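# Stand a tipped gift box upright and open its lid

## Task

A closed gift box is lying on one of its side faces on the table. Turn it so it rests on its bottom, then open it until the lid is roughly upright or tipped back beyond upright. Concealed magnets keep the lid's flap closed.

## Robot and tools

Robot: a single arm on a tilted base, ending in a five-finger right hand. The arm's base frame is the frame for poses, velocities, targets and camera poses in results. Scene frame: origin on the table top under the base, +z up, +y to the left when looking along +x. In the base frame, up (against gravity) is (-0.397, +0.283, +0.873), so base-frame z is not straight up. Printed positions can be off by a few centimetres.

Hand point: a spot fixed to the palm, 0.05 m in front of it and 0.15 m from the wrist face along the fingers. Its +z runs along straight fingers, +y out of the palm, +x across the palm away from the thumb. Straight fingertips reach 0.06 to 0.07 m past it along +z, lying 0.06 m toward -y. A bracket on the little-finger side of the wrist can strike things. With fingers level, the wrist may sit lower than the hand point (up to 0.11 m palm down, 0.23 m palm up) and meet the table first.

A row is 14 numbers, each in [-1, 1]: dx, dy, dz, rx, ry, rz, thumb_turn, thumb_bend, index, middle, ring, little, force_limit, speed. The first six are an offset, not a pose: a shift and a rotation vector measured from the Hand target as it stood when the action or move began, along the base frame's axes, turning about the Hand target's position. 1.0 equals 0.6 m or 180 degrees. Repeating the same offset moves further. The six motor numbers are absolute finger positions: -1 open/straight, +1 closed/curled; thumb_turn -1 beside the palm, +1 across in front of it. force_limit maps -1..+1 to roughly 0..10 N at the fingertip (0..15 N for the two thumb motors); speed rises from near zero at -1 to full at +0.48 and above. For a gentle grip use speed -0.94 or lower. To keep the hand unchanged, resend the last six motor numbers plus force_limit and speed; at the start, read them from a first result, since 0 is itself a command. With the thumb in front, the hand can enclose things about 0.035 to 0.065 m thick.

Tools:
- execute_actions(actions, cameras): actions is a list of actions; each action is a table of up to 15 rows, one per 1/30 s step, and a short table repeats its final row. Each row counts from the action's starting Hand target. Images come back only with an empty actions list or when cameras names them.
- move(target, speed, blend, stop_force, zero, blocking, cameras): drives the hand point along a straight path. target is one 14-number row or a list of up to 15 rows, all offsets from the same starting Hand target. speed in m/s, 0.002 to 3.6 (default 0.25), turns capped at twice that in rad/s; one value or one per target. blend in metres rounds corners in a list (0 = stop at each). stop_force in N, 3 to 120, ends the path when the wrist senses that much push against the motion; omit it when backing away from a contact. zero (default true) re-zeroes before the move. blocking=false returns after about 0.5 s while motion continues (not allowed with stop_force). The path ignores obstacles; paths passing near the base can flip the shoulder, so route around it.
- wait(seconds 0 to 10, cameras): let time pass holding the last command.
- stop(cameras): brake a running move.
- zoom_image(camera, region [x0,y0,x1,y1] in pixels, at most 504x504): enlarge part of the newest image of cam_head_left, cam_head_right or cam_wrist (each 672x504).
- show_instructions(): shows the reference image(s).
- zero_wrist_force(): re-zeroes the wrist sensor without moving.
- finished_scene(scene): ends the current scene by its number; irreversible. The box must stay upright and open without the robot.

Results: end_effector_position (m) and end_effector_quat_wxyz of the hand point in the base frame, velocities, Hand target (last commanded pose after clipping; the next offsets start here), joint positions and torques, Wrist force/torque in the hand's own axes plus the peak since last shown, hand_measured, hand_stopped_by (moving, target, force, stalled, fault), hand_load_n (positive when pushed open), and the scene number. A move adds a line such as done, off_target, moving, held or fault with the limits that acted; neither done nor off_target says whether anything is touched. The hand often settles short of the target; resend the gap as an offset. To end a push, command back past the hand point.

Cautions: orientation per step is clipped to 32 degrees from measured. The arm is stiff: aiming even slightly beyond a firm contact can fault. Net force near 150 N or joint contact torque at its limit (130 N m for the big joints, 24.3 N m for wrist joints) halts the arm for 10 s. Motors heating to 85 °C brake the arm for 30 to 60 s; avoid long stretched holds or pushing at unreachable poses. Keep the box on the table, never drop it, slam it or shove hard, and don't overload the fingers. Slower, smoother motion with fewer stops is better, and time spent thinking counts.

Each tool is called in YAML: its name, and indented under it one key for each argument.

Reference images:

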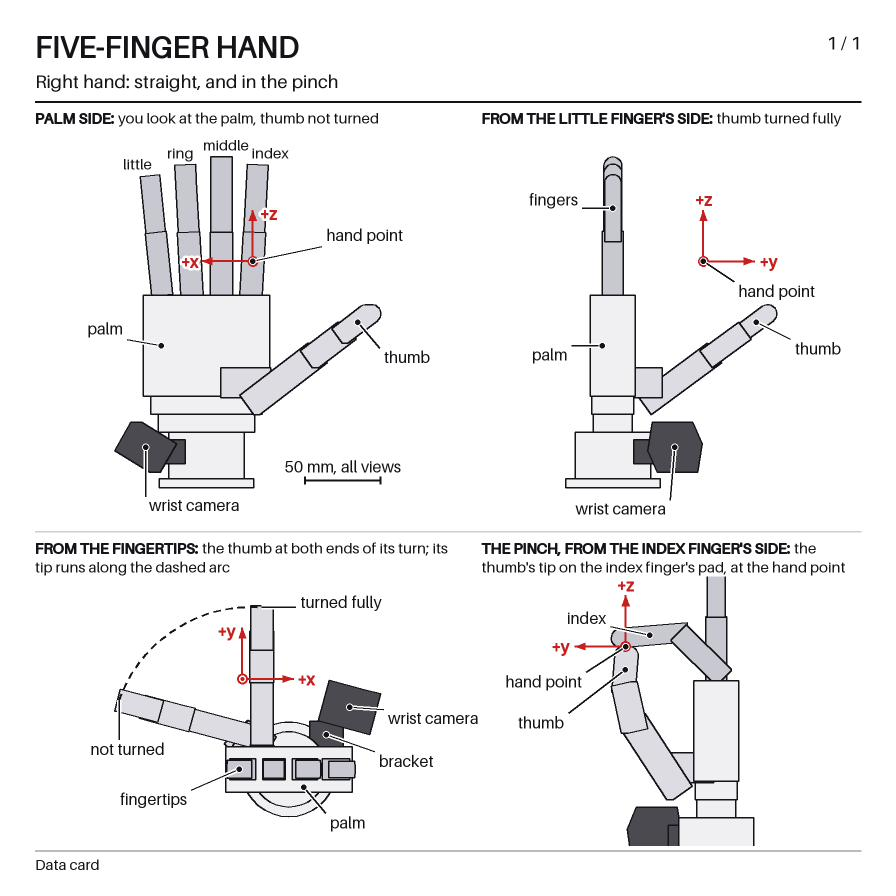

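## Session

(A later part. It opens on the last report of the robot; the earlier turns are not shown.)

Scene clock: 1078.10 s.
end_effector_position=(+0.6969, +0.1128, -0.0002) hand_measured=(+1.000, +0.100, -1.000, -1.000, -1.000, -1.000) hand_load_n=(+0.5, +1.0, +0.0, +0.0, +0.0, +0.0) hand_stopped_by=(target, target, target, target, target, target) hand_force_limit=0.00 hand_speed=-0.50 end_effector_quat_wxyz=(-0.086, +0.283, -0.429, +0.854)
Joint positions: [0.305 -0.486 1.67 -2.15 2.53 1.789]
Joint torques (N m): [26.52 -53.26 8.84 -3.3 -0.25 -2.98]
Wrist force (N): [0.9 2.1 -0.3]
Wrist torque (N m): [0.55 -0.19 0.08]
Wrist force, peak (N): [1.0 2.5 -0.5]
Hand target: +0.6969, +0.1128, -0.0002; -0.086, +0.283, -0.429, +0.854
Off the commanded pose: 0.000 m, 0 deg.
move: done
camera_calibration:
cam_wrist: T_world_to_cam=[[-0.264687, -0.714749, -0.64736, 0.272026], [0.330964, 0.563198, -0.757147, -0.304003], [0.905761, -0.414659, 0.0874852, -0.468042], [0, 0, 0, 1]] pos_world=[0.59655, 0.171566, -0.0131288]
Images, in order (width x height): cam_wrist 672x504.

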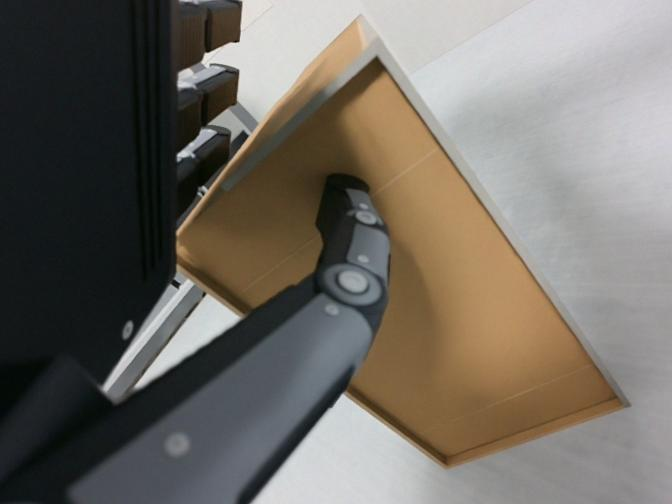

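move:
  target: [0.0046,-0.0057,0.0040,0,0,0,1,0.1,-1,-1,-1,-1,0,-0.5]
  speed: 0.008
  stop_force: 3

move:
  target: [0.0028,-0.0034,0.0024,0,0,0,1,0.1,-1,-1,-1,-1,0,-0.5]
  speed: 0.008
  stop_force: 3
  cameras: ["cam_wrist"]

zoom_image:
  camera: "cam_wrist"
  region: [150, 0, 600, 420]

Scene clock: 1088.27 s.
end_effector_position=(+0.6996, +0.1094, +0.0022) hand_measured=(+1.000, +0.100, -1.000, -1.000, -1.000, -1.000) hand_load_n=(+0.5, +1.0, +0.0, +0.0, -0.5, +0.0) hand_stopped_by=(target, target, target, target, target, target) hand_force_limit=0.00 hand_speed=-0.50 end_effector_quat_wxyz=(-0.086, +0.283, -0.429, +0.854)
Joint positions: [0.298 -0.492 1.67 -2.136 2.527 1.799]
Joint torques (N m): [14.37 -53.51 -17.2 -0.1 -3.31 2.52]
Wrist force (N): [1.2 1.9 -0.6]
Wrist torque (N m): [0.56 -0.21 0.00]
Wrist force, peak (N): [1.0 2.3 -0.7]
Hand target: +0.6996, +0.1094, +0.0022; -0.086, +0.283, -0.429, +0.854
Off the commanded pose: 0.000 m, 0 deg.
move: done

Scene clock: 1089.67 s.
end_effector_position=(+0.7013, +0.1074, +0.0037) hand_measured=(+1.000, +0.100, -1.000, -1.000, -1.000, -1.000) hand_load_n=(+0.5, +1.0, +0.0, +0.0, +0.0, +0.0) hand_stopped_by=(target, target, target, target, target, target) hand_force_limit=0.00 hand_speed=-0.50 end_effector_quat_wxyz=(-0.086, +0.283, -0.429, +0.854)
Joint positions: [0.294 -0.495 1.669 -2.127 2.524 1.805]
Joint torques (N m): [14.2 -54.39 -15.65 -0.12 -3.29 2.5]
Wrist force (N): [1.3 2.2 -0.5]
Wrist torque (N m): [0.57 -0.24 0.02]
Wrist force, peak (N): [1.1 2.4 -0.7]
Hand target: +0.7013, +0.1074, +0.0037; -0.086, +0.283, -0.429, +0.854
Off the commanded pose: 0.000 m, 0 deg.
move: done
camera_calibration:
cam_wrist: T_world_to_cam=[[-0.264687, -0.714749, -0.64736, 0.27172], [0.330964, 0.563198, -0.757147, -0.299484], [0.905761, -0.414659, 0.0874852, -0.47464], [0, 0, 0, 1]] pos_world=[0.60095, 0.166066, -0.00932885]
Images, in order (width x height): cam_wrist 672x504.

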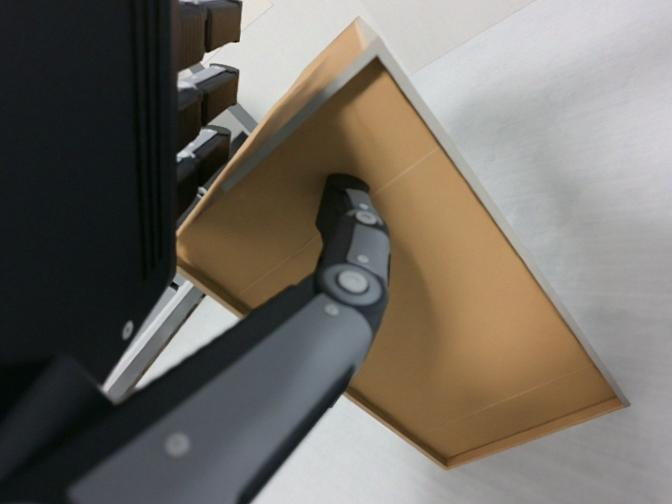

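Scaled by 1.120 from the camera's 672x504 image, which has a finer 960x720 frame.

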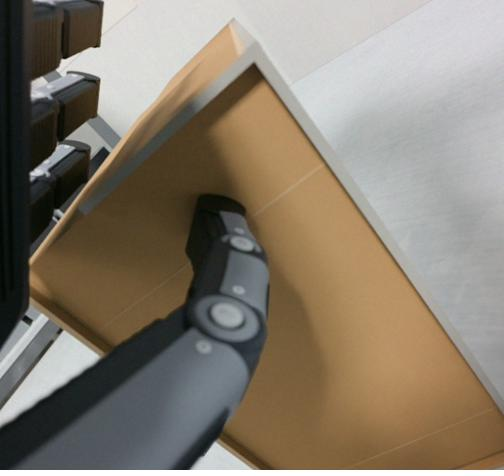

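move:
  target: [-0.0007,0.0005,-0.0015,0,0,0,1,0.4,-1,-1,-1,-1,0,-0.8]
  speed: 0.01
  cameras: ["cam_wrist"]

zoom_image:
  camera: "cam_wrist"
  region: [150, 0, 450, 300]

Scene clock: 1106.37 s.
end_effector_position=(+0.7009, +0.1077, +0.0028) hand_measured=(+1.000, +0.400, -1.000, -1.000, -1.000, -1.000) hand_load_n=(+0.0, +0.0, -0.5, +0.0, +0.0, +0.0) hand_stopped_by=(target, target, target, target, target, target) hand_force_limit=0.00 hand_speed=-0.80 end_effector_quat_wxyz=(-0.086, +0.283, -0.429, +0.854)
Joint positions: [0.295 -0.493 1.669 -2.13 2.525 1.804]
Joint torques (N m): [26.83 -31.54 -15.49 -3.54 0.62 -3.07]
Wrist force (N): [1.0 1.6 0.3]
Wrist torque (N m): [0.54 -0.18 0.02]
Wrist force, peak (N): [0.8 2.6 -0.7]
Hand target: +0.7009, +0.1077, +0.0028; -0.086, +0.283, -0.429, +0.854
Off the commanded pose: 0.000 m, 0 deg.
move: done
camera_calibration:
cam_wrist: T_world_to_cam=[[-0.264687, -0.714749, -0.64736, 0.271246], [0.330964, 0.563198, -0.757147, -0.300202], [0.905761, -0.414659, 0.0874852, -0.474075], [0, 0, 0, 1]] pos_world=[0.60055, 0.166366, -0.0102288]
Images, in order (width x height): cam_wrist 672x504.

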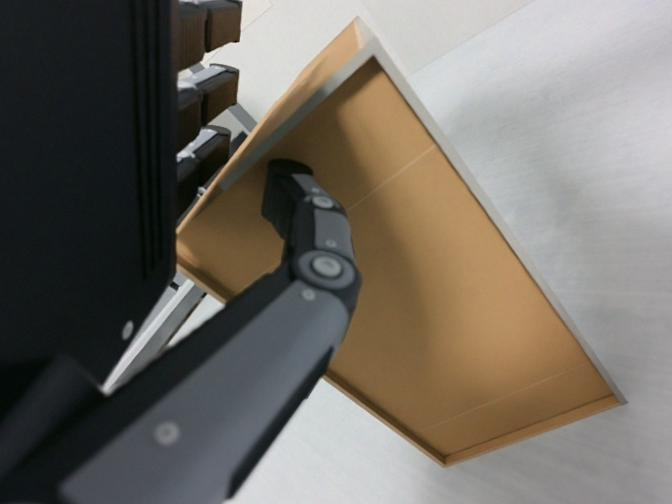

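Scaled by 1.680 from the camera's 672x504 image, which has a finer 960x720 frame.

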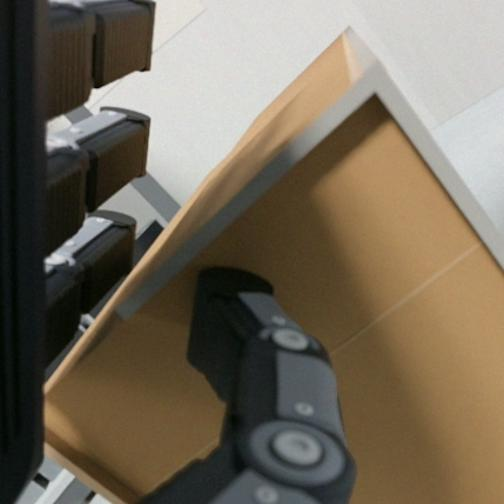

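move:
  target: [0,0,0,0,0,0,1,0.6,-1,-1,-1,-1,0,-0.85]
  cameras: ["cam_wrist"]

zoom_image:
  camera: "cam_wrist"
  region: [150, 0, 450, 300]

Scene clock: 1112.53 s.
end_effector_position=(+0.7009, +0.1077, +0.0027) hand_measured=(+1.000, +0.600, -1.000, -1.000, -1.000, -1.000) hand_load_n=(+0.0, +0.0, +0.0, +0.0, +0.0, +0.0) hand_stopped_by=(target, target, target, target, target, target) hand_force_limit=0.00 hand_speed=-0.85 end_effector_quat_wxyz=(-0.086, +0.283, -0.429, +0.854)
Joint positions: [0.295 -0.493 1.669 -2.13 2.525 1.804]
Joint torques (N m): [25.98 -35.18 -16.37 -3.44 -0.15 -3]
Wrist force (N): [1.0 1.5 0.4]
Wrist torque (N m): [0.54 -0.18 0.01]
Wrist force, peak (N): [0.0 3.4 0.0]
Hand target: +0.7009, +0.1077, +0.0028; -0.086, +0.283, -0.429, +0.854
Off the commanded pose: 0.000 m, 0 deg.
move: done
camera_calibration:
cam_wrist: T_world_to_cam=[[-0.264687, -0.714749, -0.64736, 0.271246], [0.330964, 0.563198, -0.757147, -0.300202], [0.905761, -0.414659, 0.0874852, -0.474075], [0, 0, 0, 1]] pos_world=[0.60055, 0.166366, -0.0102288]
Images, in order (width x height): cam_wrist 672x504.

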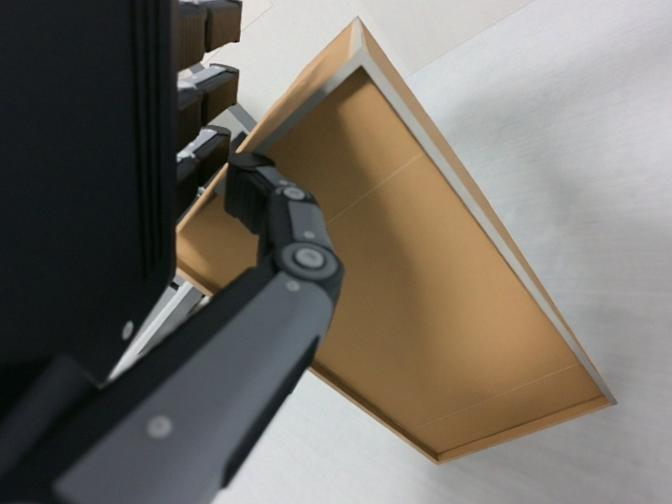

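Scaled by 1.680 from the camera's 672x504 image, which has a finer 960x720 frame.

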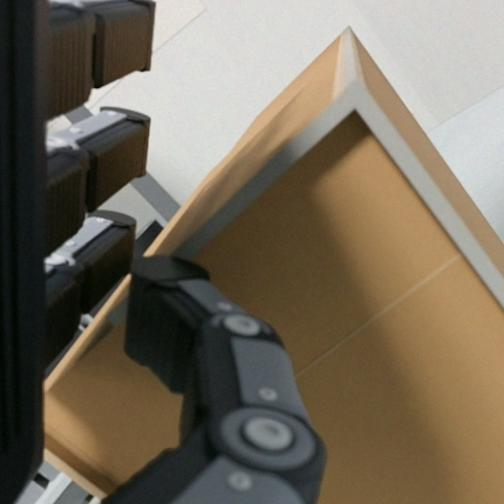

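execute_actions:
  actions: []

zoom_image:
  camera: "cam_head_left"
  region: [230, 250, 330, 400]

Scene clock: 1119.17 s.
end_effector_position=(+0.7009, +0.1077, +0.0027) hand_measured=(+1.000, +0.600, -1.000, -1.000, -1.000, -1.000) hand_load_n=(+0.0, +0.0, +0.0, +0.0, +0.0, +0.0) hand_stopped_by=(target, target, target, target, target, target) hand_force_limit=0.00 hand_speed=-0.85 end_effector_quat_wxyz=(-0.086, +0.283, -0.429, +0.854)
Joint positions: [0.295 -0.493 1.669 -2.13 2.525 1.804]
Joint velocities: within noise
Joint torques (N m): [24.57 -47.34 -15.25 -3.17 -3.03 -2.85]
Wrist force (N): [1.1 1.4 0.3]
Wrist torque (N m): [0.51 -0.20 0.03]
Wrist force, peak (N): [1.4 1.6 0.3]
Hand target: +0.7009, +0.1077, +0.0028; -0.086, +0.283, -0.429, +0.854
Off the commanded pose: 0.000 m, 0 deg.
camera_calibration:
cam_wrist: T_world_to_cam=[[-0.264687, -0.714749, -0.64736, 0.271246], [0.330964, 0.563198, -0.757147, -0.300202], [0.905761, -0.414659, 0.0874852, -0.474075], [0, 0, 0, 1]] pos_world=[0.60055, 0.166366, -0.0102288]

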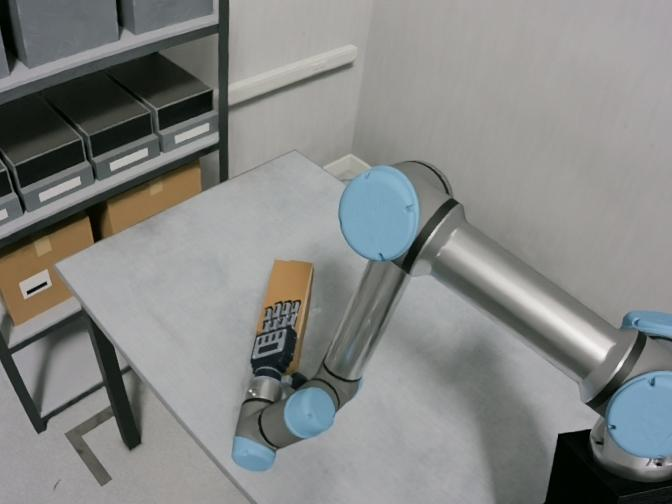

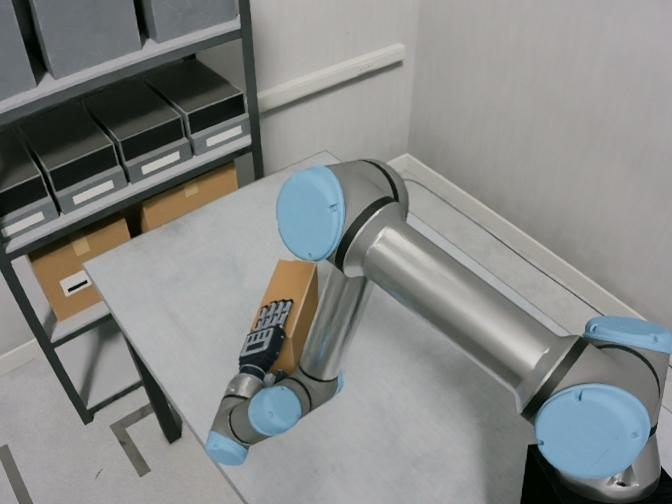

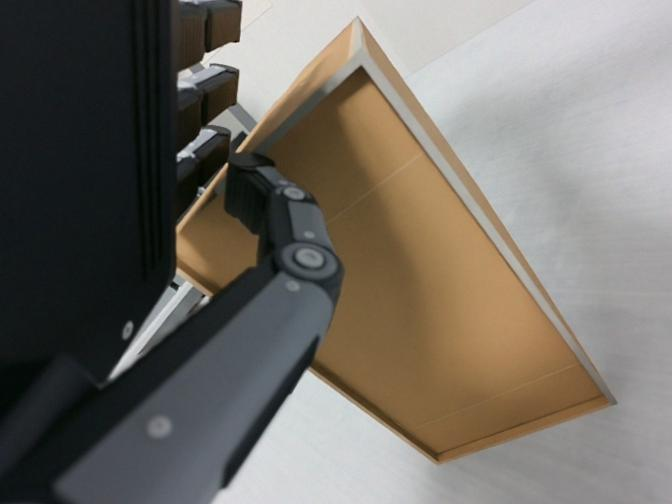

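Scaled by 3.360 from the camera's 672x504 image, which has a finer 960x720 frame.

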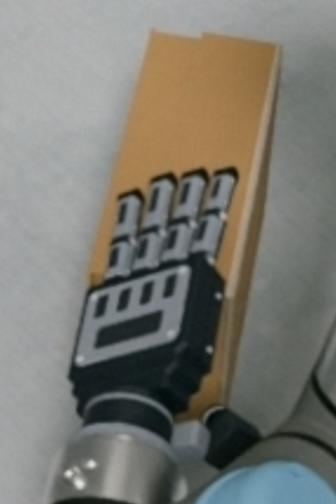

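move:
  target: [0,0,0,0,0,0,1,0.68,-1,-1,-1,-1,0,-0.85]
  cameras: ["cam_wrist"]

zoom_image:
  camera: "cam_wrist"
  region: [150, 50, 400, 300]

Scene clock: 1136.53 s.
end_effector_position=(+0.7009, +0.1077, +0.0028) hand_measured=(+1.000, +0.680, -1.000, -1.000, -1.000, -1.000) hand_load_n=(+0.5, +0.0, +0.0, +0.0, +0.0, +0.0) hand_stopped_by=(target, target, target, target, target, target) hand_force_limit=0.00 hand_speed=-0.85 end_effector_quat_wxyz=(-0.086, +0.283, -0.429, +0.854)
Joint positions: [0.295 -0.493 1.669 -2.13 2.525 1.804]
Joint torques (N m): [20.55 -52.08 -14.01 -2.92 -3.05 -3.07]
Wrist force (N): [1.1 1.4 0.4]
Wrist torque (N m): [0.52 -0.19 0.02]
Wrist force, peak (N): [1.5 1.6 0.3]
Hand target: +0.7009, +0.1077, +0.0028; -0.086, +0.283, -0.429, +0.854
Off the commanded pose: 0.000 m, 0 deg.
move: done
camera_calibration:
cam_wrist: T_world_to_cam=[[-0.264687, -0.714749, -0.64736, 0.271246], [0.330964, 0.563198, -0.757147, -0.300202], [0.905761, -0.414659, 0.0874852, -0.474075], [0, 0, 0, 1]] pos_world=[0.60055, 0.166366, -0.0102288]
Images, in order (width x height): cam_wrist 672x504.

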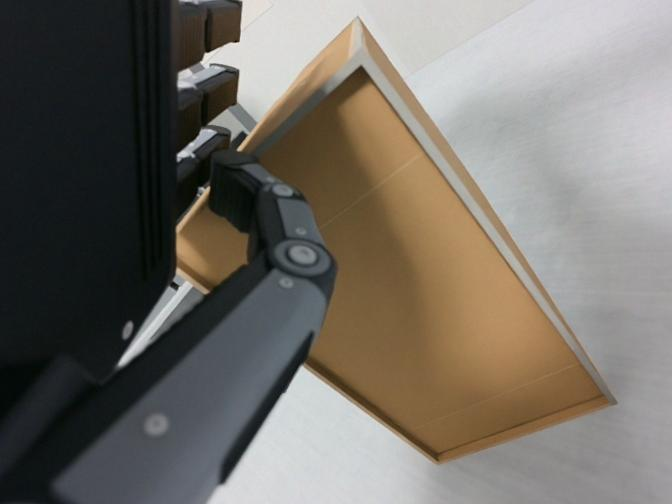

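Scaled by 2.016 from the camera's 672x504 image, which has a finer 960x720 frame.

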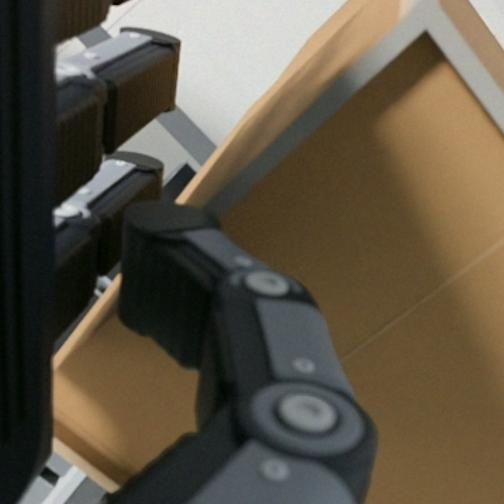

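move:
  target: [0,0,0,0,0,0,1,0.2,-1,-1,-1,-1,0,-0.5]

move:
  target: [0.0092,-0.0114,0.0079,0,0,0,1,0.2,-1,-1,-1,-1,0,-0.5]
  speed: 0.01
  cameras: ["cam_wrist"]

zoom_image:
  camera: "cam_wrist"
  region: [150, 0, 450, 300]

Scene clock: 1223.80 s.
end_effector_position=(+0.7009, +0.1077, +0.0028) hand_measured=(+1.000, +0.200, -1.000, -1.000, -1.000, -1.000) hand_load_n=(+0.0, +0.5, +0.0, +0.0, +0.0, +0.0) hand_stopped_by=(target, target, target, target, target, target) hand_force_limit=0.00 hand_speed=-0.50 end_effector_quat_wxyz=(-0.086, +0.283, -0.429, +0.854)
Joint positions: [0.295 -0.493 1.669 -2.13 2.525 1.804]
Joint torques (N m): [18.13 -52.12 -13.06 -2.6 -2.21 -2.93]
Wrist force (N): [1.3 1.4 0.3]
Wrist torque (N m): [0.52 -0.23 0.04]
Wrist force, peak (N): [1.1 1.7 0.7]
Hand target: +0.7009, +0.1077, +0.0028; -0.086, +0.283, -0.429, +0.854
Off the commanded pose: 0.000 m, 0 deg.
move: done

Scene clock: 1225.17 s.
end_effector_position=(+0.7063, +0.1009, +0.0074) hand_measured=(+1.000, +0.200, -1.000, -1.000, -1.000, -1.000) hand_load_n=(+0.0, +0.0, -0.5, +0.0, +0.0, +0.0) hand_stopped_by=(target, target, target, target, target, target) hand_force_limit=0.00 hand_speed=-0.50 end_effector_quat_wxyz=(-0.086, +0.283, -0.429, +0.854)
Joint positions: [0.282 -0.504 1.667 -2.102 2.517 1.822]
Joint torques (N m): [13.58 -53.43 -16.49 0.1 -3.01 2.49]
Wrist force (N): [1.7 1.3 -1.0]
Wrist torque (N m): [0.57 -0.20 -0.01]
Wrist force, peak (N): [1.7 1.3 -1.0]
Hand target: +0.7064, +0.1008, +0.0075; -0.086, +0.283, -0.429, +0.854
Off the commanded pose: 0.000 m, 0 deg.
move: done
camera_calibration:
cam_wrist: T_world_to_cam=[[-0.264687, -0.714749, -0.64736, 0.270955], [0.330964, 0.563198, -0.757147, -0.29469], [0.905761, -0.414659, 0.0874852, -0.482246], [0, 0, 0, 1]] pos_world=[0.60605, 0.159666, -0.00552885]
Images, in order (width x height): cam_wrist 672x504.

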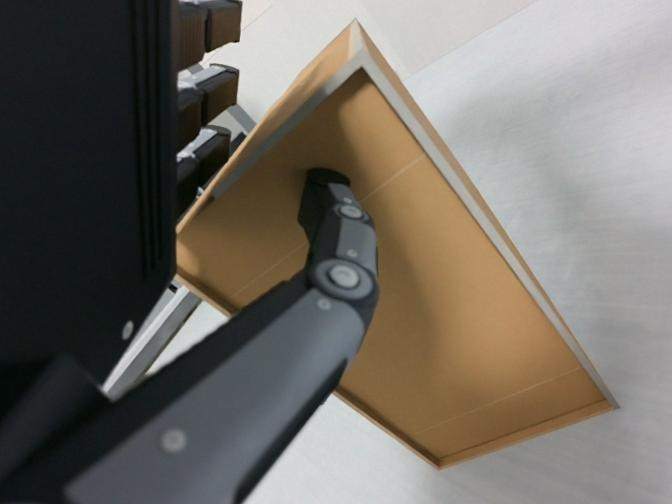

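Scaled by 1.680 from the camera's 672x504 image, which has a finer 960x720 frame.

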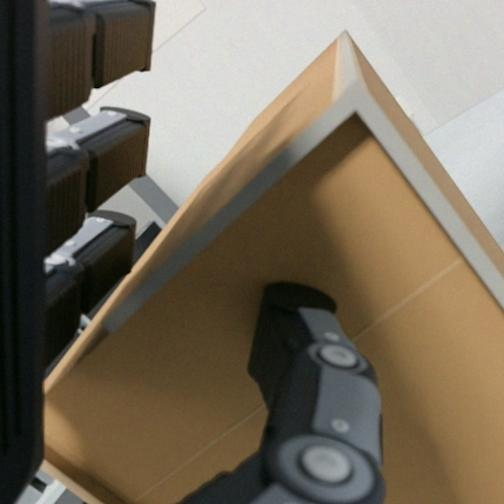

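move:
  target: [0.0018,-0.0023,0.0016,0,0,0,1,0.36,-1,-1,-1,-1,0,-0.7]
  speed: 0.01

move:
  target: [0.0046,-0.0057,0.0040,0,0,0,1,0.36,-1,-1,-1,-1,0,-0.7]
  speed: 0.01
  cameras: ["cam_wrist"]

zoom_image:
  camera: "cam_wrist"
  region: [150, 0, 450, 300]

Scene clock: 1248.30 s.
end_effector_position=(+0.7074, +0.0995, +0.0084) hand_measured=(+1.000, +0.360, -1.000, -1.000, -1.000, -1.000) hand_load_n=(+0.5, +1.0, +0.0, +0.0, +0.0, +0.0) hand_stopped_by=(target, target, target, target, target, target) hand_force_limit=0.00 hand_speed=-0.70 end_effector_quat_wxyz=(-0.086, +0.283, -0.429, +0.854)
Joint positions: [0.279 -0.506 1.666 -2.097 2.515 1.826]
Joint torques (N m): [13.32 -53.6 -17.14 -0.07 -3.31 2.72]
Wrist force (N): [0.9 2.1 -0.6]
Wrist torque (N m): [0.54 -0.20 -0.03]
Wrist force, peak (N): [1.4 2.7 -0.5]
Hand target: +0.7075, +0.0995, +0.0085; -0.086, +0.283, -0.429, +0.854
Off the commanded pose: 0.000 m, 0 deg.
move: done

Scene clock: 1249.13 s.
end_effector_position=(+0.7102, +0.0961, +0.0108) hand_measured=(+1.000, +0.360, -1.000, -1.000, -1.000, -1.000) hand_load_n=(+0.5, +0.5, +0.0, +0.0, +0.0, -0.5) hand_stopped_by=(target, target, target, target, target, target) hand_force_limit=0.00 hand_speed=-0.70 end_effector_quat_wxyz=(-0.086, +0.283, -0.429, +0.854)
Joint positions: [0.272 -0.511 1.665 -2.083 2.511 1.835]
Joint torques (N m): [14.4 -55.39 -17.61 0.12 -3.18 2.48]
Wrist force (N): [1.1 2.4 -0.5]
Wrist torque (N m): [0.59 -0.24 0.00]
Wrist force, peak (N): [1.3 2.5 -0.8]
Hand target: +0.7102, +0.0960, +0.0109; -0.086, +0.283, -0.429, +0.854
Off the commanded pose: 0.000 m, 0 deg.
move: done
camera_calibration:
cam_wrist: T_world_to_cam=[[-0.264687, -0.714749, -0.64736, 0.270731], [0.330964, 0.563198, -0.757147, -0.29067], [0.905761, -0.414659, 0.0874852, -0.487976], [0, 0, 0, 1]] pos_world=[0.60985, 0.154866, -0.00212885]
Images, in order (width x height): cam_wrist 672x504.

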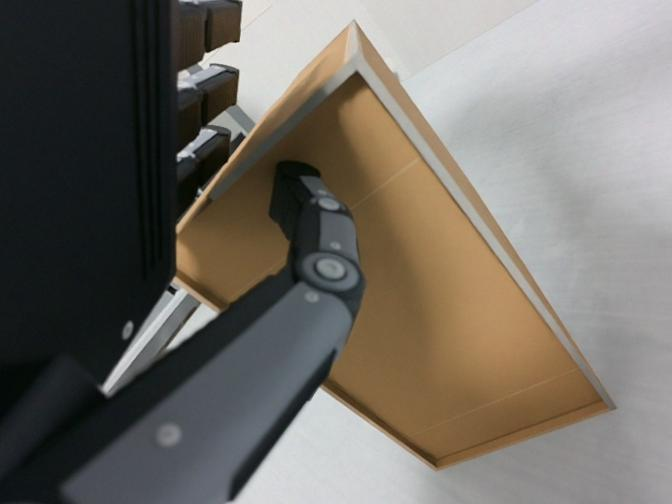

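Scaled by 1.680 from the camera's 672x504 image, which has a finer 960x720 frame.

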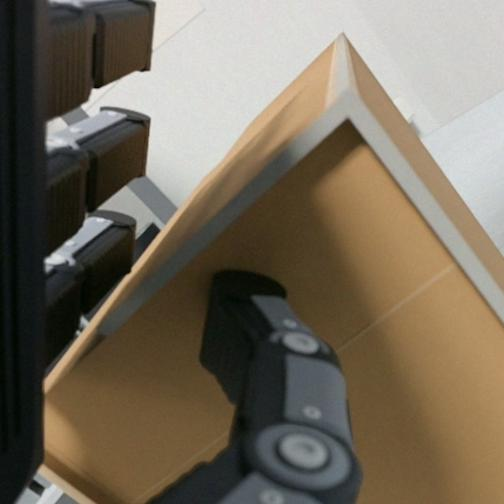

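move:
  target: [0.0018,-0.0023,0.0016,0,0,0,1,0.48,-1,-1,-1,-1,0,-0.8]
  speed: 0.01

move:
  target: [0.0028,-0.0034,0.0024,0,0,0,1,0.48,-1,-1,-1,-1,0,-0.8]
  speed: 0.01
  cameras: ["cam_wrist","cam_head_left"]

zoom_image:
  camera: "cam_wrist"
  region: [150, 0, 450, 300]

zoom_image:
  camera: "cam_head_left"
  region: [230, 250, 330, 400]

Scene clock: 1267.13 s.
end_effector_position=(+0.7112, +0.0947, +0.0117) hand_measured=(+1.000, +0.480, -1.000, -1.000, -1.000, -1.000) hand_load_n=(+1.0, +1.5, +0.0, +0.0, +0.0, +0.0) hand_stopped_by=(target, target, target, target, target, target) hand_force_limit=0.00 hand_speed=-0.80 end_effector_quat_wxyz=(-0.086, +0.283, -0.429, +0.854)
Joint positions: [0.27 -0.514 1.665 -2.077 2.51 1.838]
Joint torques (N m): [14.52 -54.36 -16.98 -0.18 -3.41 2.48]
Wrist force (N): [0.4 3.0 -0.5]
Wrist torque (N m): [0.58 -0.21 -0.03]
Wrist force, peak (N): [0.9 3.0 -0.5]
Hand target: +0.7113, +0.0947, +0.0118; -0.086, +0.283, -0.429, +0.854
Off the commanded pose: 0.000 m, 0 deg.
move: done

Scene clock: 1267.90 s.
end_effector_position=(+0.7129, +0.0927, +0.0132) hand_measured=(+1.000, +0.480, -1.000, -1.000, -1.000, -1.000) hand_load_n=(+1.0, +1.5, +0.0, +0.0, +0.0, +0.0) hand_stopped_by=(target, target, target, target, target, target) hand_force_limit=0.00 hand_speed=-0.80 end_effector_quat_wxyz=(-0.086, +0.283, -0.429, +0.854)
Joint positions: [0.266 -0.517 1.664 -2.069 2.507 1.844]
Joint torques (N m): [14.21 -54.34 -17.31 -0.19 -3.4 2.33]
Wrist force (N): [0.9 2.5 -0.4]
Wrist torque (N m): [0.58 -0.25 -0.01]
Wrist force, peak (N): [0.7 3.4 -0.5]
Hand target: +0.7130, +0.0926, +0.0133; -0.086, +0.283, -0.429, +0.854
Off the commanded pose: 0.000 m, 0 deg.
move: done
camera_calibration:
cam_wrist: T_world_to_cam=[[-0.264687, -0.714749, -0.64736, 0.270596], [0.330964, 0.563198, -0.757147, -0.287865], [0.905761, -0.414659, 0.0874852, -0.492132], [0, 0, 0, 1]] pos_world=[0.61265, 0.151466, 0.000271153]
Images, in order (width x height): cam_head_left 672x504, cam_wrist 672x504.

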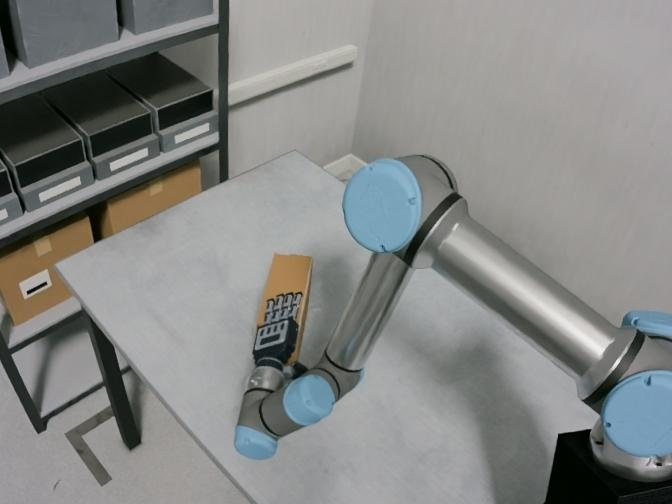

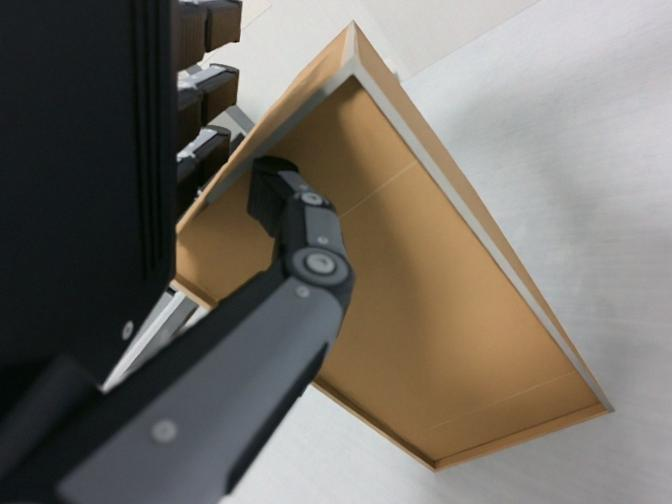

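Scaled by 1.680 from the camera's 672x504 image, which has a finer 960x720 frame.

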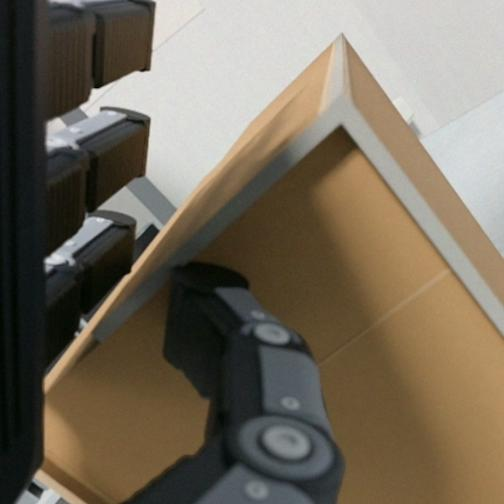

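Scaled by 3.360 from the camera's 672x504 image, which has a finer 960x720 frame.

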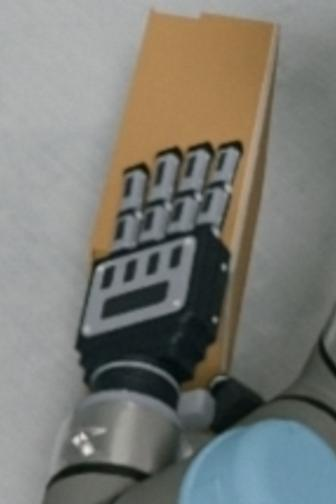

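move:
  target: [-0.0067,-0.0037,0.0063,-0.0246,0.0304,-0.0211,1,0.48,-1,-1,-1,-1,0,-0.8]
  speed: 0.03
  cameras: ["cam_wrist","cam_head_left"]

zoom_image:
  camera: "cam_wrist"
  region: [150, 0, 450, 300]

zoom_image:
  camera: "cam_head_left"
  region: [230, 250, 330, 400]

Scene clock: 1298.53 s.
end_effector_position=(+0.7090, +0.0904, +0.0171) hand_measured=(+1.000, +0.478, -1.000, -1.000, -1.000, -1.000) hand_load_n=(+0.5, +1.0, +0.0, +0.0, +0.0, +0.0) hand_stopped_by=(target, target, target, target, target, target) hand_force_limit=0.00 hand_speed=-0.80 end_effector_quat_wxyz=(-0.027, +0.312, -0.408, +0.857) end_effector_velocity=(+0.000, +0.000, +0.000) end_effector_angular_velocity=(-0.002, +0.003, -0.002)
Joint positions: [0.269 -0.518 1.651 -2.059 2.51 1.699]
Joint velocities: [0 0 -0.001 0 0 -0.005]
Joint torques (N m): [26.11 -48.5 -17.54 0.23 0.85 -2.98]
Wrist force (N): [1.5 1.8 -0.7]
Wrist torque (N m): [0.59 -0.14 0.11]
Wrist force, peak (N): [-0.1 3.9 0.5]
Hand target: +0.7090, +0.0904, +0.0170; -0.026, +0.312, -0.408, +0.857
Off the commanded pose: 0.000 m, 0 deg.
move: done
camera_calibration:
cam_wrist: T_world_to_cam=[[-0.370415, -0.740332, -0.560982, 0.346186], [0.289991, 0.481585, -0.827032, -0.244716], [0.882438, -0.469025, 0.0363036, -0.467497], [0, 0, 0, 1]] pos_world=[0.611735, 0.154877, 0.00878813]
Images, in order (width x height): cam_head_left 672x504, cam_wrist 672x504.

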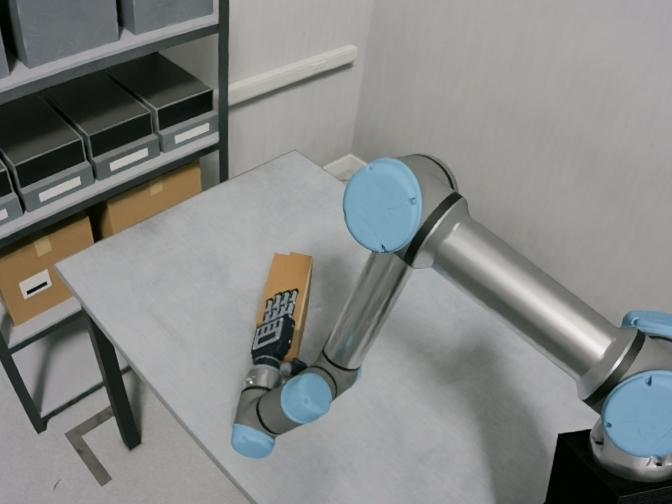

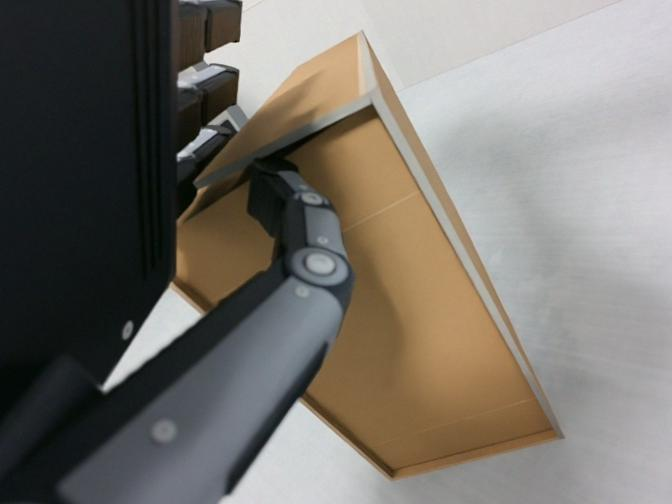

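Scaled by 1.680 from the camera's 672x504 image, which has a finer 960x720 frame.

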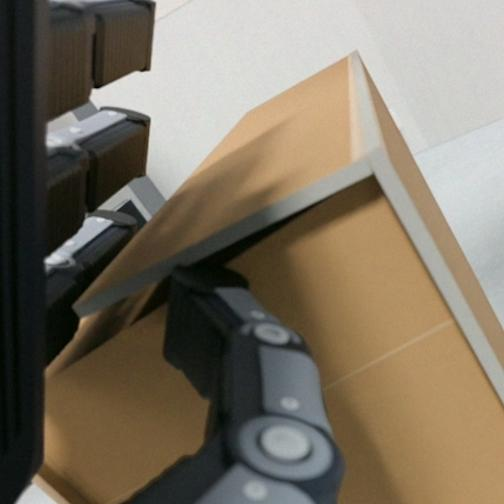

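Scaled by 3.360 from the camera's 672x504 image, which has a finer 960x720 frame.

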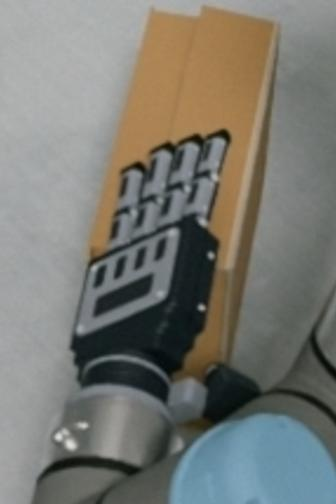

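execute_actions:
  actions: []
  cameras: ["all"]

Scene clock: 1340.27 s.
end_effector_position=(+0.7090, +0.0904, +0.0170) hand_measured=(+1.000, +0.478, -1.000, -1.000, -1.000, -1.000) hand_load_n=(+1.0, +1.0, +0.0, +0.0, +0.0, +0.0) hand_stopped_by=(target, target, target, target, target, target) hand_force_limit=0.00 hand_speed=-0.80 end_effector_quat_wxyz=(-0.026, +0.312, -0.408, +0.857)
Joint positions: [0.269 -0.518 1.651 -2.059 2.51 1.699]
Joint velocities: within noise
Joint torques (N m): [26.72 -32.46 -17.97 0.14 0.79 -2.94]
Wrist force (N): [2.0 1.5 -0.9]
Wrist torque (N m): [0.60 -0.17 0.12]
Wrist force, peak (N): [1.6 2.0 -1.2]
Hand target: +0.7090, +0.0904, +0.0170; -0.026, +0.312, -0.408, +0.857
Off the commanded pose: 0.000 m, 0 deg.
camera_calibration:
cam_wrist: T_world_to_cam=[[-0.370737, -0.740396, -0.560685, 0.346389], [0.289889, 0.481293, -0.827237, -0.244607], [0.882337, -0.469224, 0.0361996, -0.467403], [0, 0, 0, 1]] pos_world=[0.611735, 0.154876, 0.00878715]

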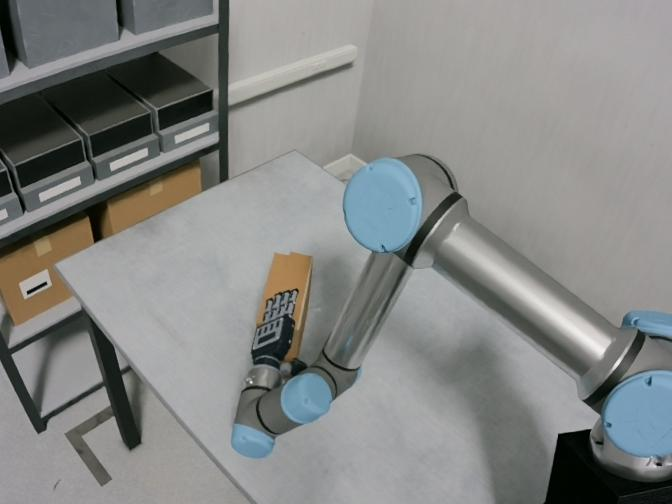

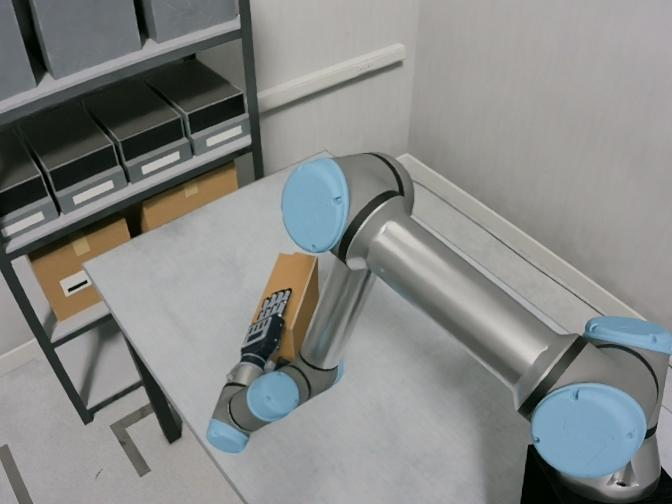

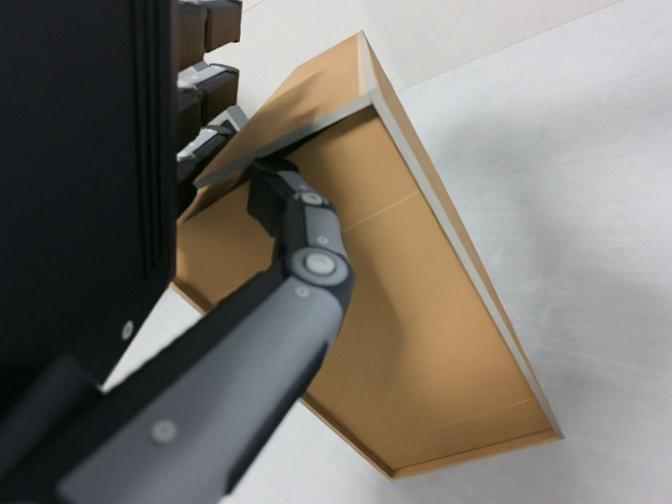

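move:
  target:
    - [0.0067,0.0122,0.0167,0.0431,-0.0533,0.0369,1,0.48,-1,-1,-1,-1,0,-0.8]
    - [0.0082,0.0248,0.0333,0.1076,-0.1332,0.0922,1,0.48,-1,-1,-1,-1,0,-0.8]
  blend: [0.005,0]
  speed: 0.07
  cameras: ["cam_head_left","cam_wrist"]

Scene clock: 1550.87 s.
end_effector_position=(+0.7139, +0.1053, +0.0370) hand_measured=(+1.000, +0.480, -1.000, -1.000, -1.000, -1.000) hand_load_n=(+0.5, +1.0, +0.0, +0.0, +0.0, +0.0) hand_stopped_by=(target, target, target, target, target, target) hand_force_limit=0.00 hand_speed=-0.80 end_effector_quat_wxyz=(-0.283, +0.175, -0.482, +0.810)
Joint positions: [0.259 -0.577 1.751 -2.091 2.502 2.322]
Joint torques (N m): [14.28 -53.23 9.34 -0.21 -3.22 2.79]
Wrist force (N): [1.1 2.1 -0.6]
Wrist torque (N m): [0.63 -0.24 0.05]
Wrist force, peak (N): [0.7 2.8 -0.4]
Hand target: +0.7139, +0.1053, +0.0370; -0.284, +0.175, -0.482, +0.810
Off the commanded pose: 0.000 m, 0 deg.
move: done
camera_calibration:
cam_wrist: T_world_to_cam=[[0.121357, -0.53396, -0.836755, 0.00754278], [0.375466, 0.805044, -0.45927, -0.345499], [0.918857, -0.258437, 0.298181, -0.523455], [0, 0, 0, 1]] pos_world=[0.609788, 0.146889, 0.00371845]
Images, in order (width x height): cam_head_left 672x504, cam_wrist 672x504.

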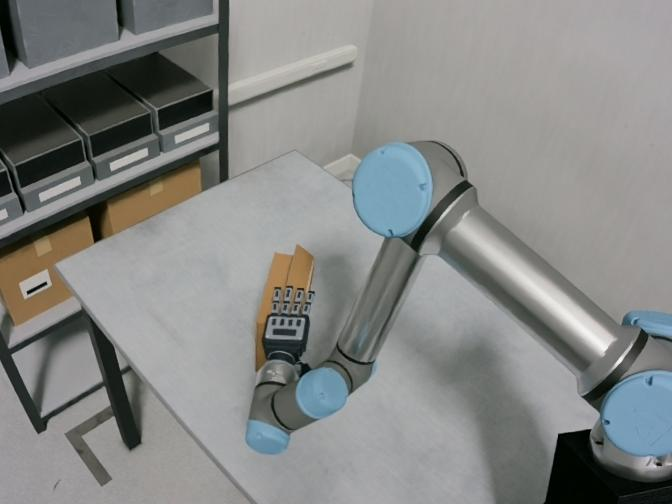

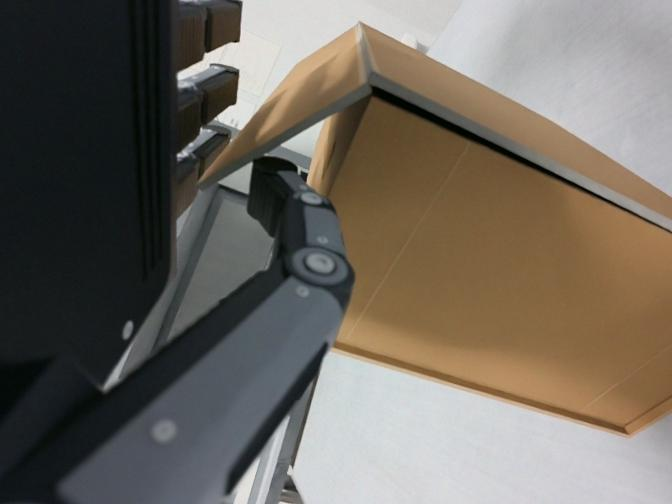

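move:
  target:
    - [0.0027,0.0062,0.0269,0.0861,-0.1065,0.0738,1,0.48,-1,-1,-1,-1,0,-0.8]
    - [0.0006,0.0005,0.0633,0.1783,-0.2207,0.1528,1,0.48,-1,-1,-1,-1,0,-0.8]
  blend: [0.005,0]
  speed: 0.1
  cameras: ["cam_head_left","cam_wrist"]

Scene clock: 1568.83 s.
end_effector_position=(+0.7142, +0.1056, +0.0749) hand_measured=(+1.000, +0.480, -1.000, -1.000, -1.000, -1.000) hand_load_n=(+0.0, +0.0, +0.0, +0.0, +0.0, +0.0) hand_stopped_by=(target, target, target, target, target, target) hand_force_limit=0.00 hand_speed=-0.80 end_effector_quat_wxyz=(+0.641, +0.081, +0.505, -0.572) end_effector_velocity=(+0.000, +0.000, +0.000) end_effector_angular_velocity=(+0.002, -0.002, +0.002)
Joint positions: [0.19 -0.586 1.826 -2.095 2.457 3.416]
Joint velocities: [-0.001 0 0 0.001 0 0.005]
Joint torques (N m): [11.97 -35.43 -13.97 0.23 -2.81 2.66]
Wrist force (N): [-0.4 -1.3 -2.0]
Wrist torque (N m): [0.54 -0.21 -0.09]
Wrist force, peak (N): [1.3 2.5 -0.5]
Hand target: +0.7143, +0.1056, +0.0750; +0.641, +0.081, +0.505, -0.572
Off the commanded pose: 0.000 m, 0 deg.
move: done
camera_calibration:
cam_wrist: T_world_to_cam=[[0.774386, 0.146825, -0.615442, -0.515493], [-0.0040527, 0.973833, 0.227227, -0.126655], [0.632701, -0.173467, 0.754718, -0.373817], [0, 0, 0, 1]] pos_world=[0.635191, 0.134183, -0.00635028]
Images, in order (width x height): cam_head_left 672x504, cam_wrist 672x504.

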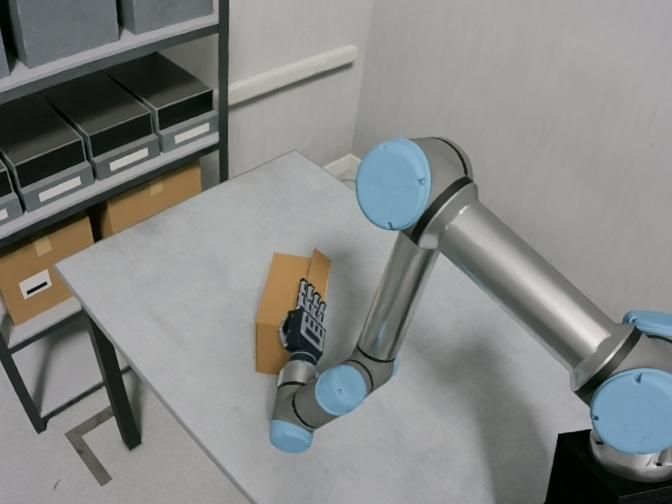

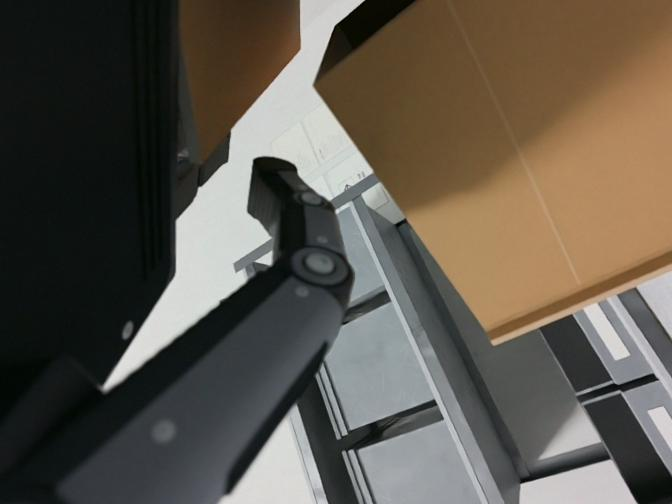

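zoom_image:
  camera: "cam_head_left"
  region: [220, 220, 400, 400]

zoom_image:
  camera: "cam_wrist"
  region: [150, 0, 450, 225]

Scaled by 2.800 from the camera's 672x504 image, which has a finer 960x720 frame.

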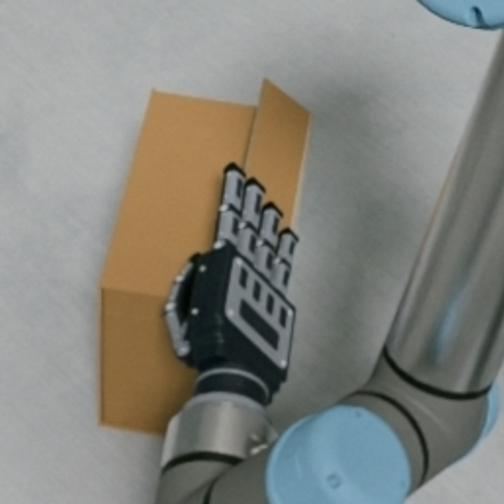

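Scaled by 1.680 from the camera's 672x504 image, which has a finer 960x720 frame.

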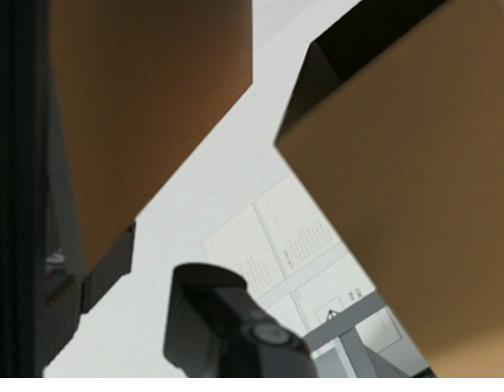

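move:
  target: [-0.0871,-0.0764,-0.0087,0.0615,-0.0761,0.0527,1,0.48,-1,-1,-1,-1,0,-0.8]
  speed: 0.06
  cameras: ["cam_head_left","cam_wrist"]

Scene clock: 1649.57 s.
end_effector_position=(+0.6620, +0.0598, +0.0698) hand_measured=(+1.000, +0.480, -1.000, -1.000, -1.000, -1.000) hand_load_n=(+0.0, +0.0, +0.0, +0.0, +0.0, +0.0) hand_stopped_by=(target, target, target, target, target, target) hand_force_limit=0.00 hand_speed=-0.80 end_effector_quat_wxyz=(+0.731, +0.168, +0.483, -0.453)
Joint positions: [0.102 -0.572 1.972 -2.183 2.397 3.862]
Joint torques (N m): [10.67 -26.52 16.07 -3.47 -2.96 2.76]
Wrist force (N): [0.6 0.9 -0.7]
Wrist torque (N m): [0.45 -0.21 0.10]
Wrist force, peak (N): [-3.0 -6.1 -1.8]
Hand target: +0.6620, +0.0597, +0.0698; +0.731, +0.168, +0.483, -0.452
Off the commanded pose: 0.000 m, 0 deg.
move: done
camera_calibration:
cam_wrist: T_world_to_cam=[[0.849274, 0.378626, -0.367934, -0.552198], [-0.233794, 0.894565, 0.380913, 0.065045], [0.473364, -0.237479, 0.848251, -0.242002], [0, 0, 0, 1]] pos_world=[0.598729, 0.0934193, -0.0226702]
Images, in order (width x height): cam_head_left 672x504, cam_wrist 672x504.

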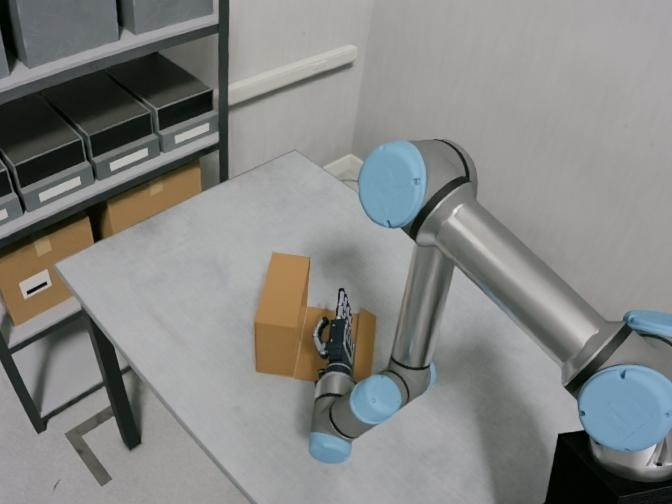

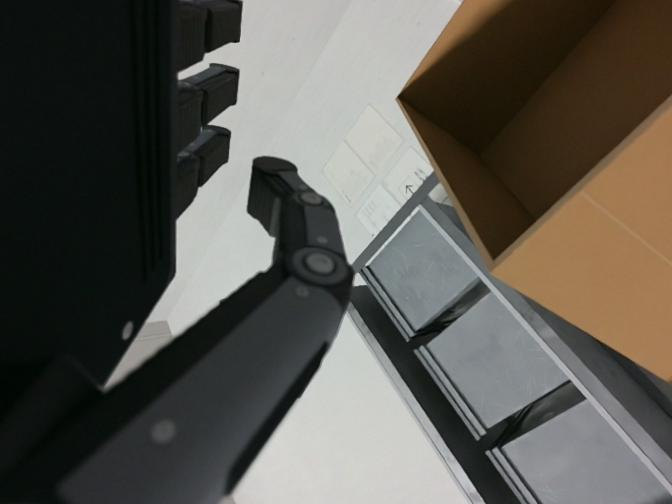

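zoom_image:
  camera: "cam_head_left"
  region: [240, 240, 400, 400]

Scaled by 3.150 from the camera's 672x504 image, which has a finer 960x720 frame.

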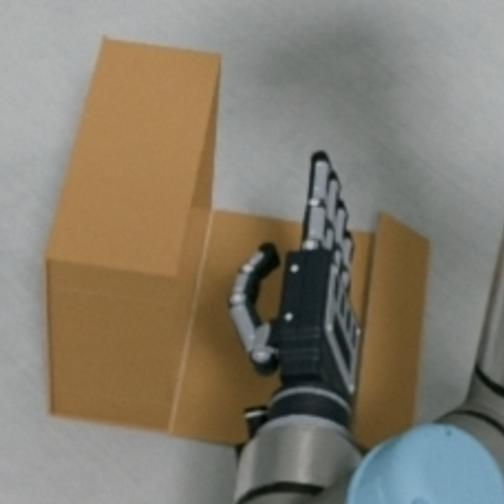

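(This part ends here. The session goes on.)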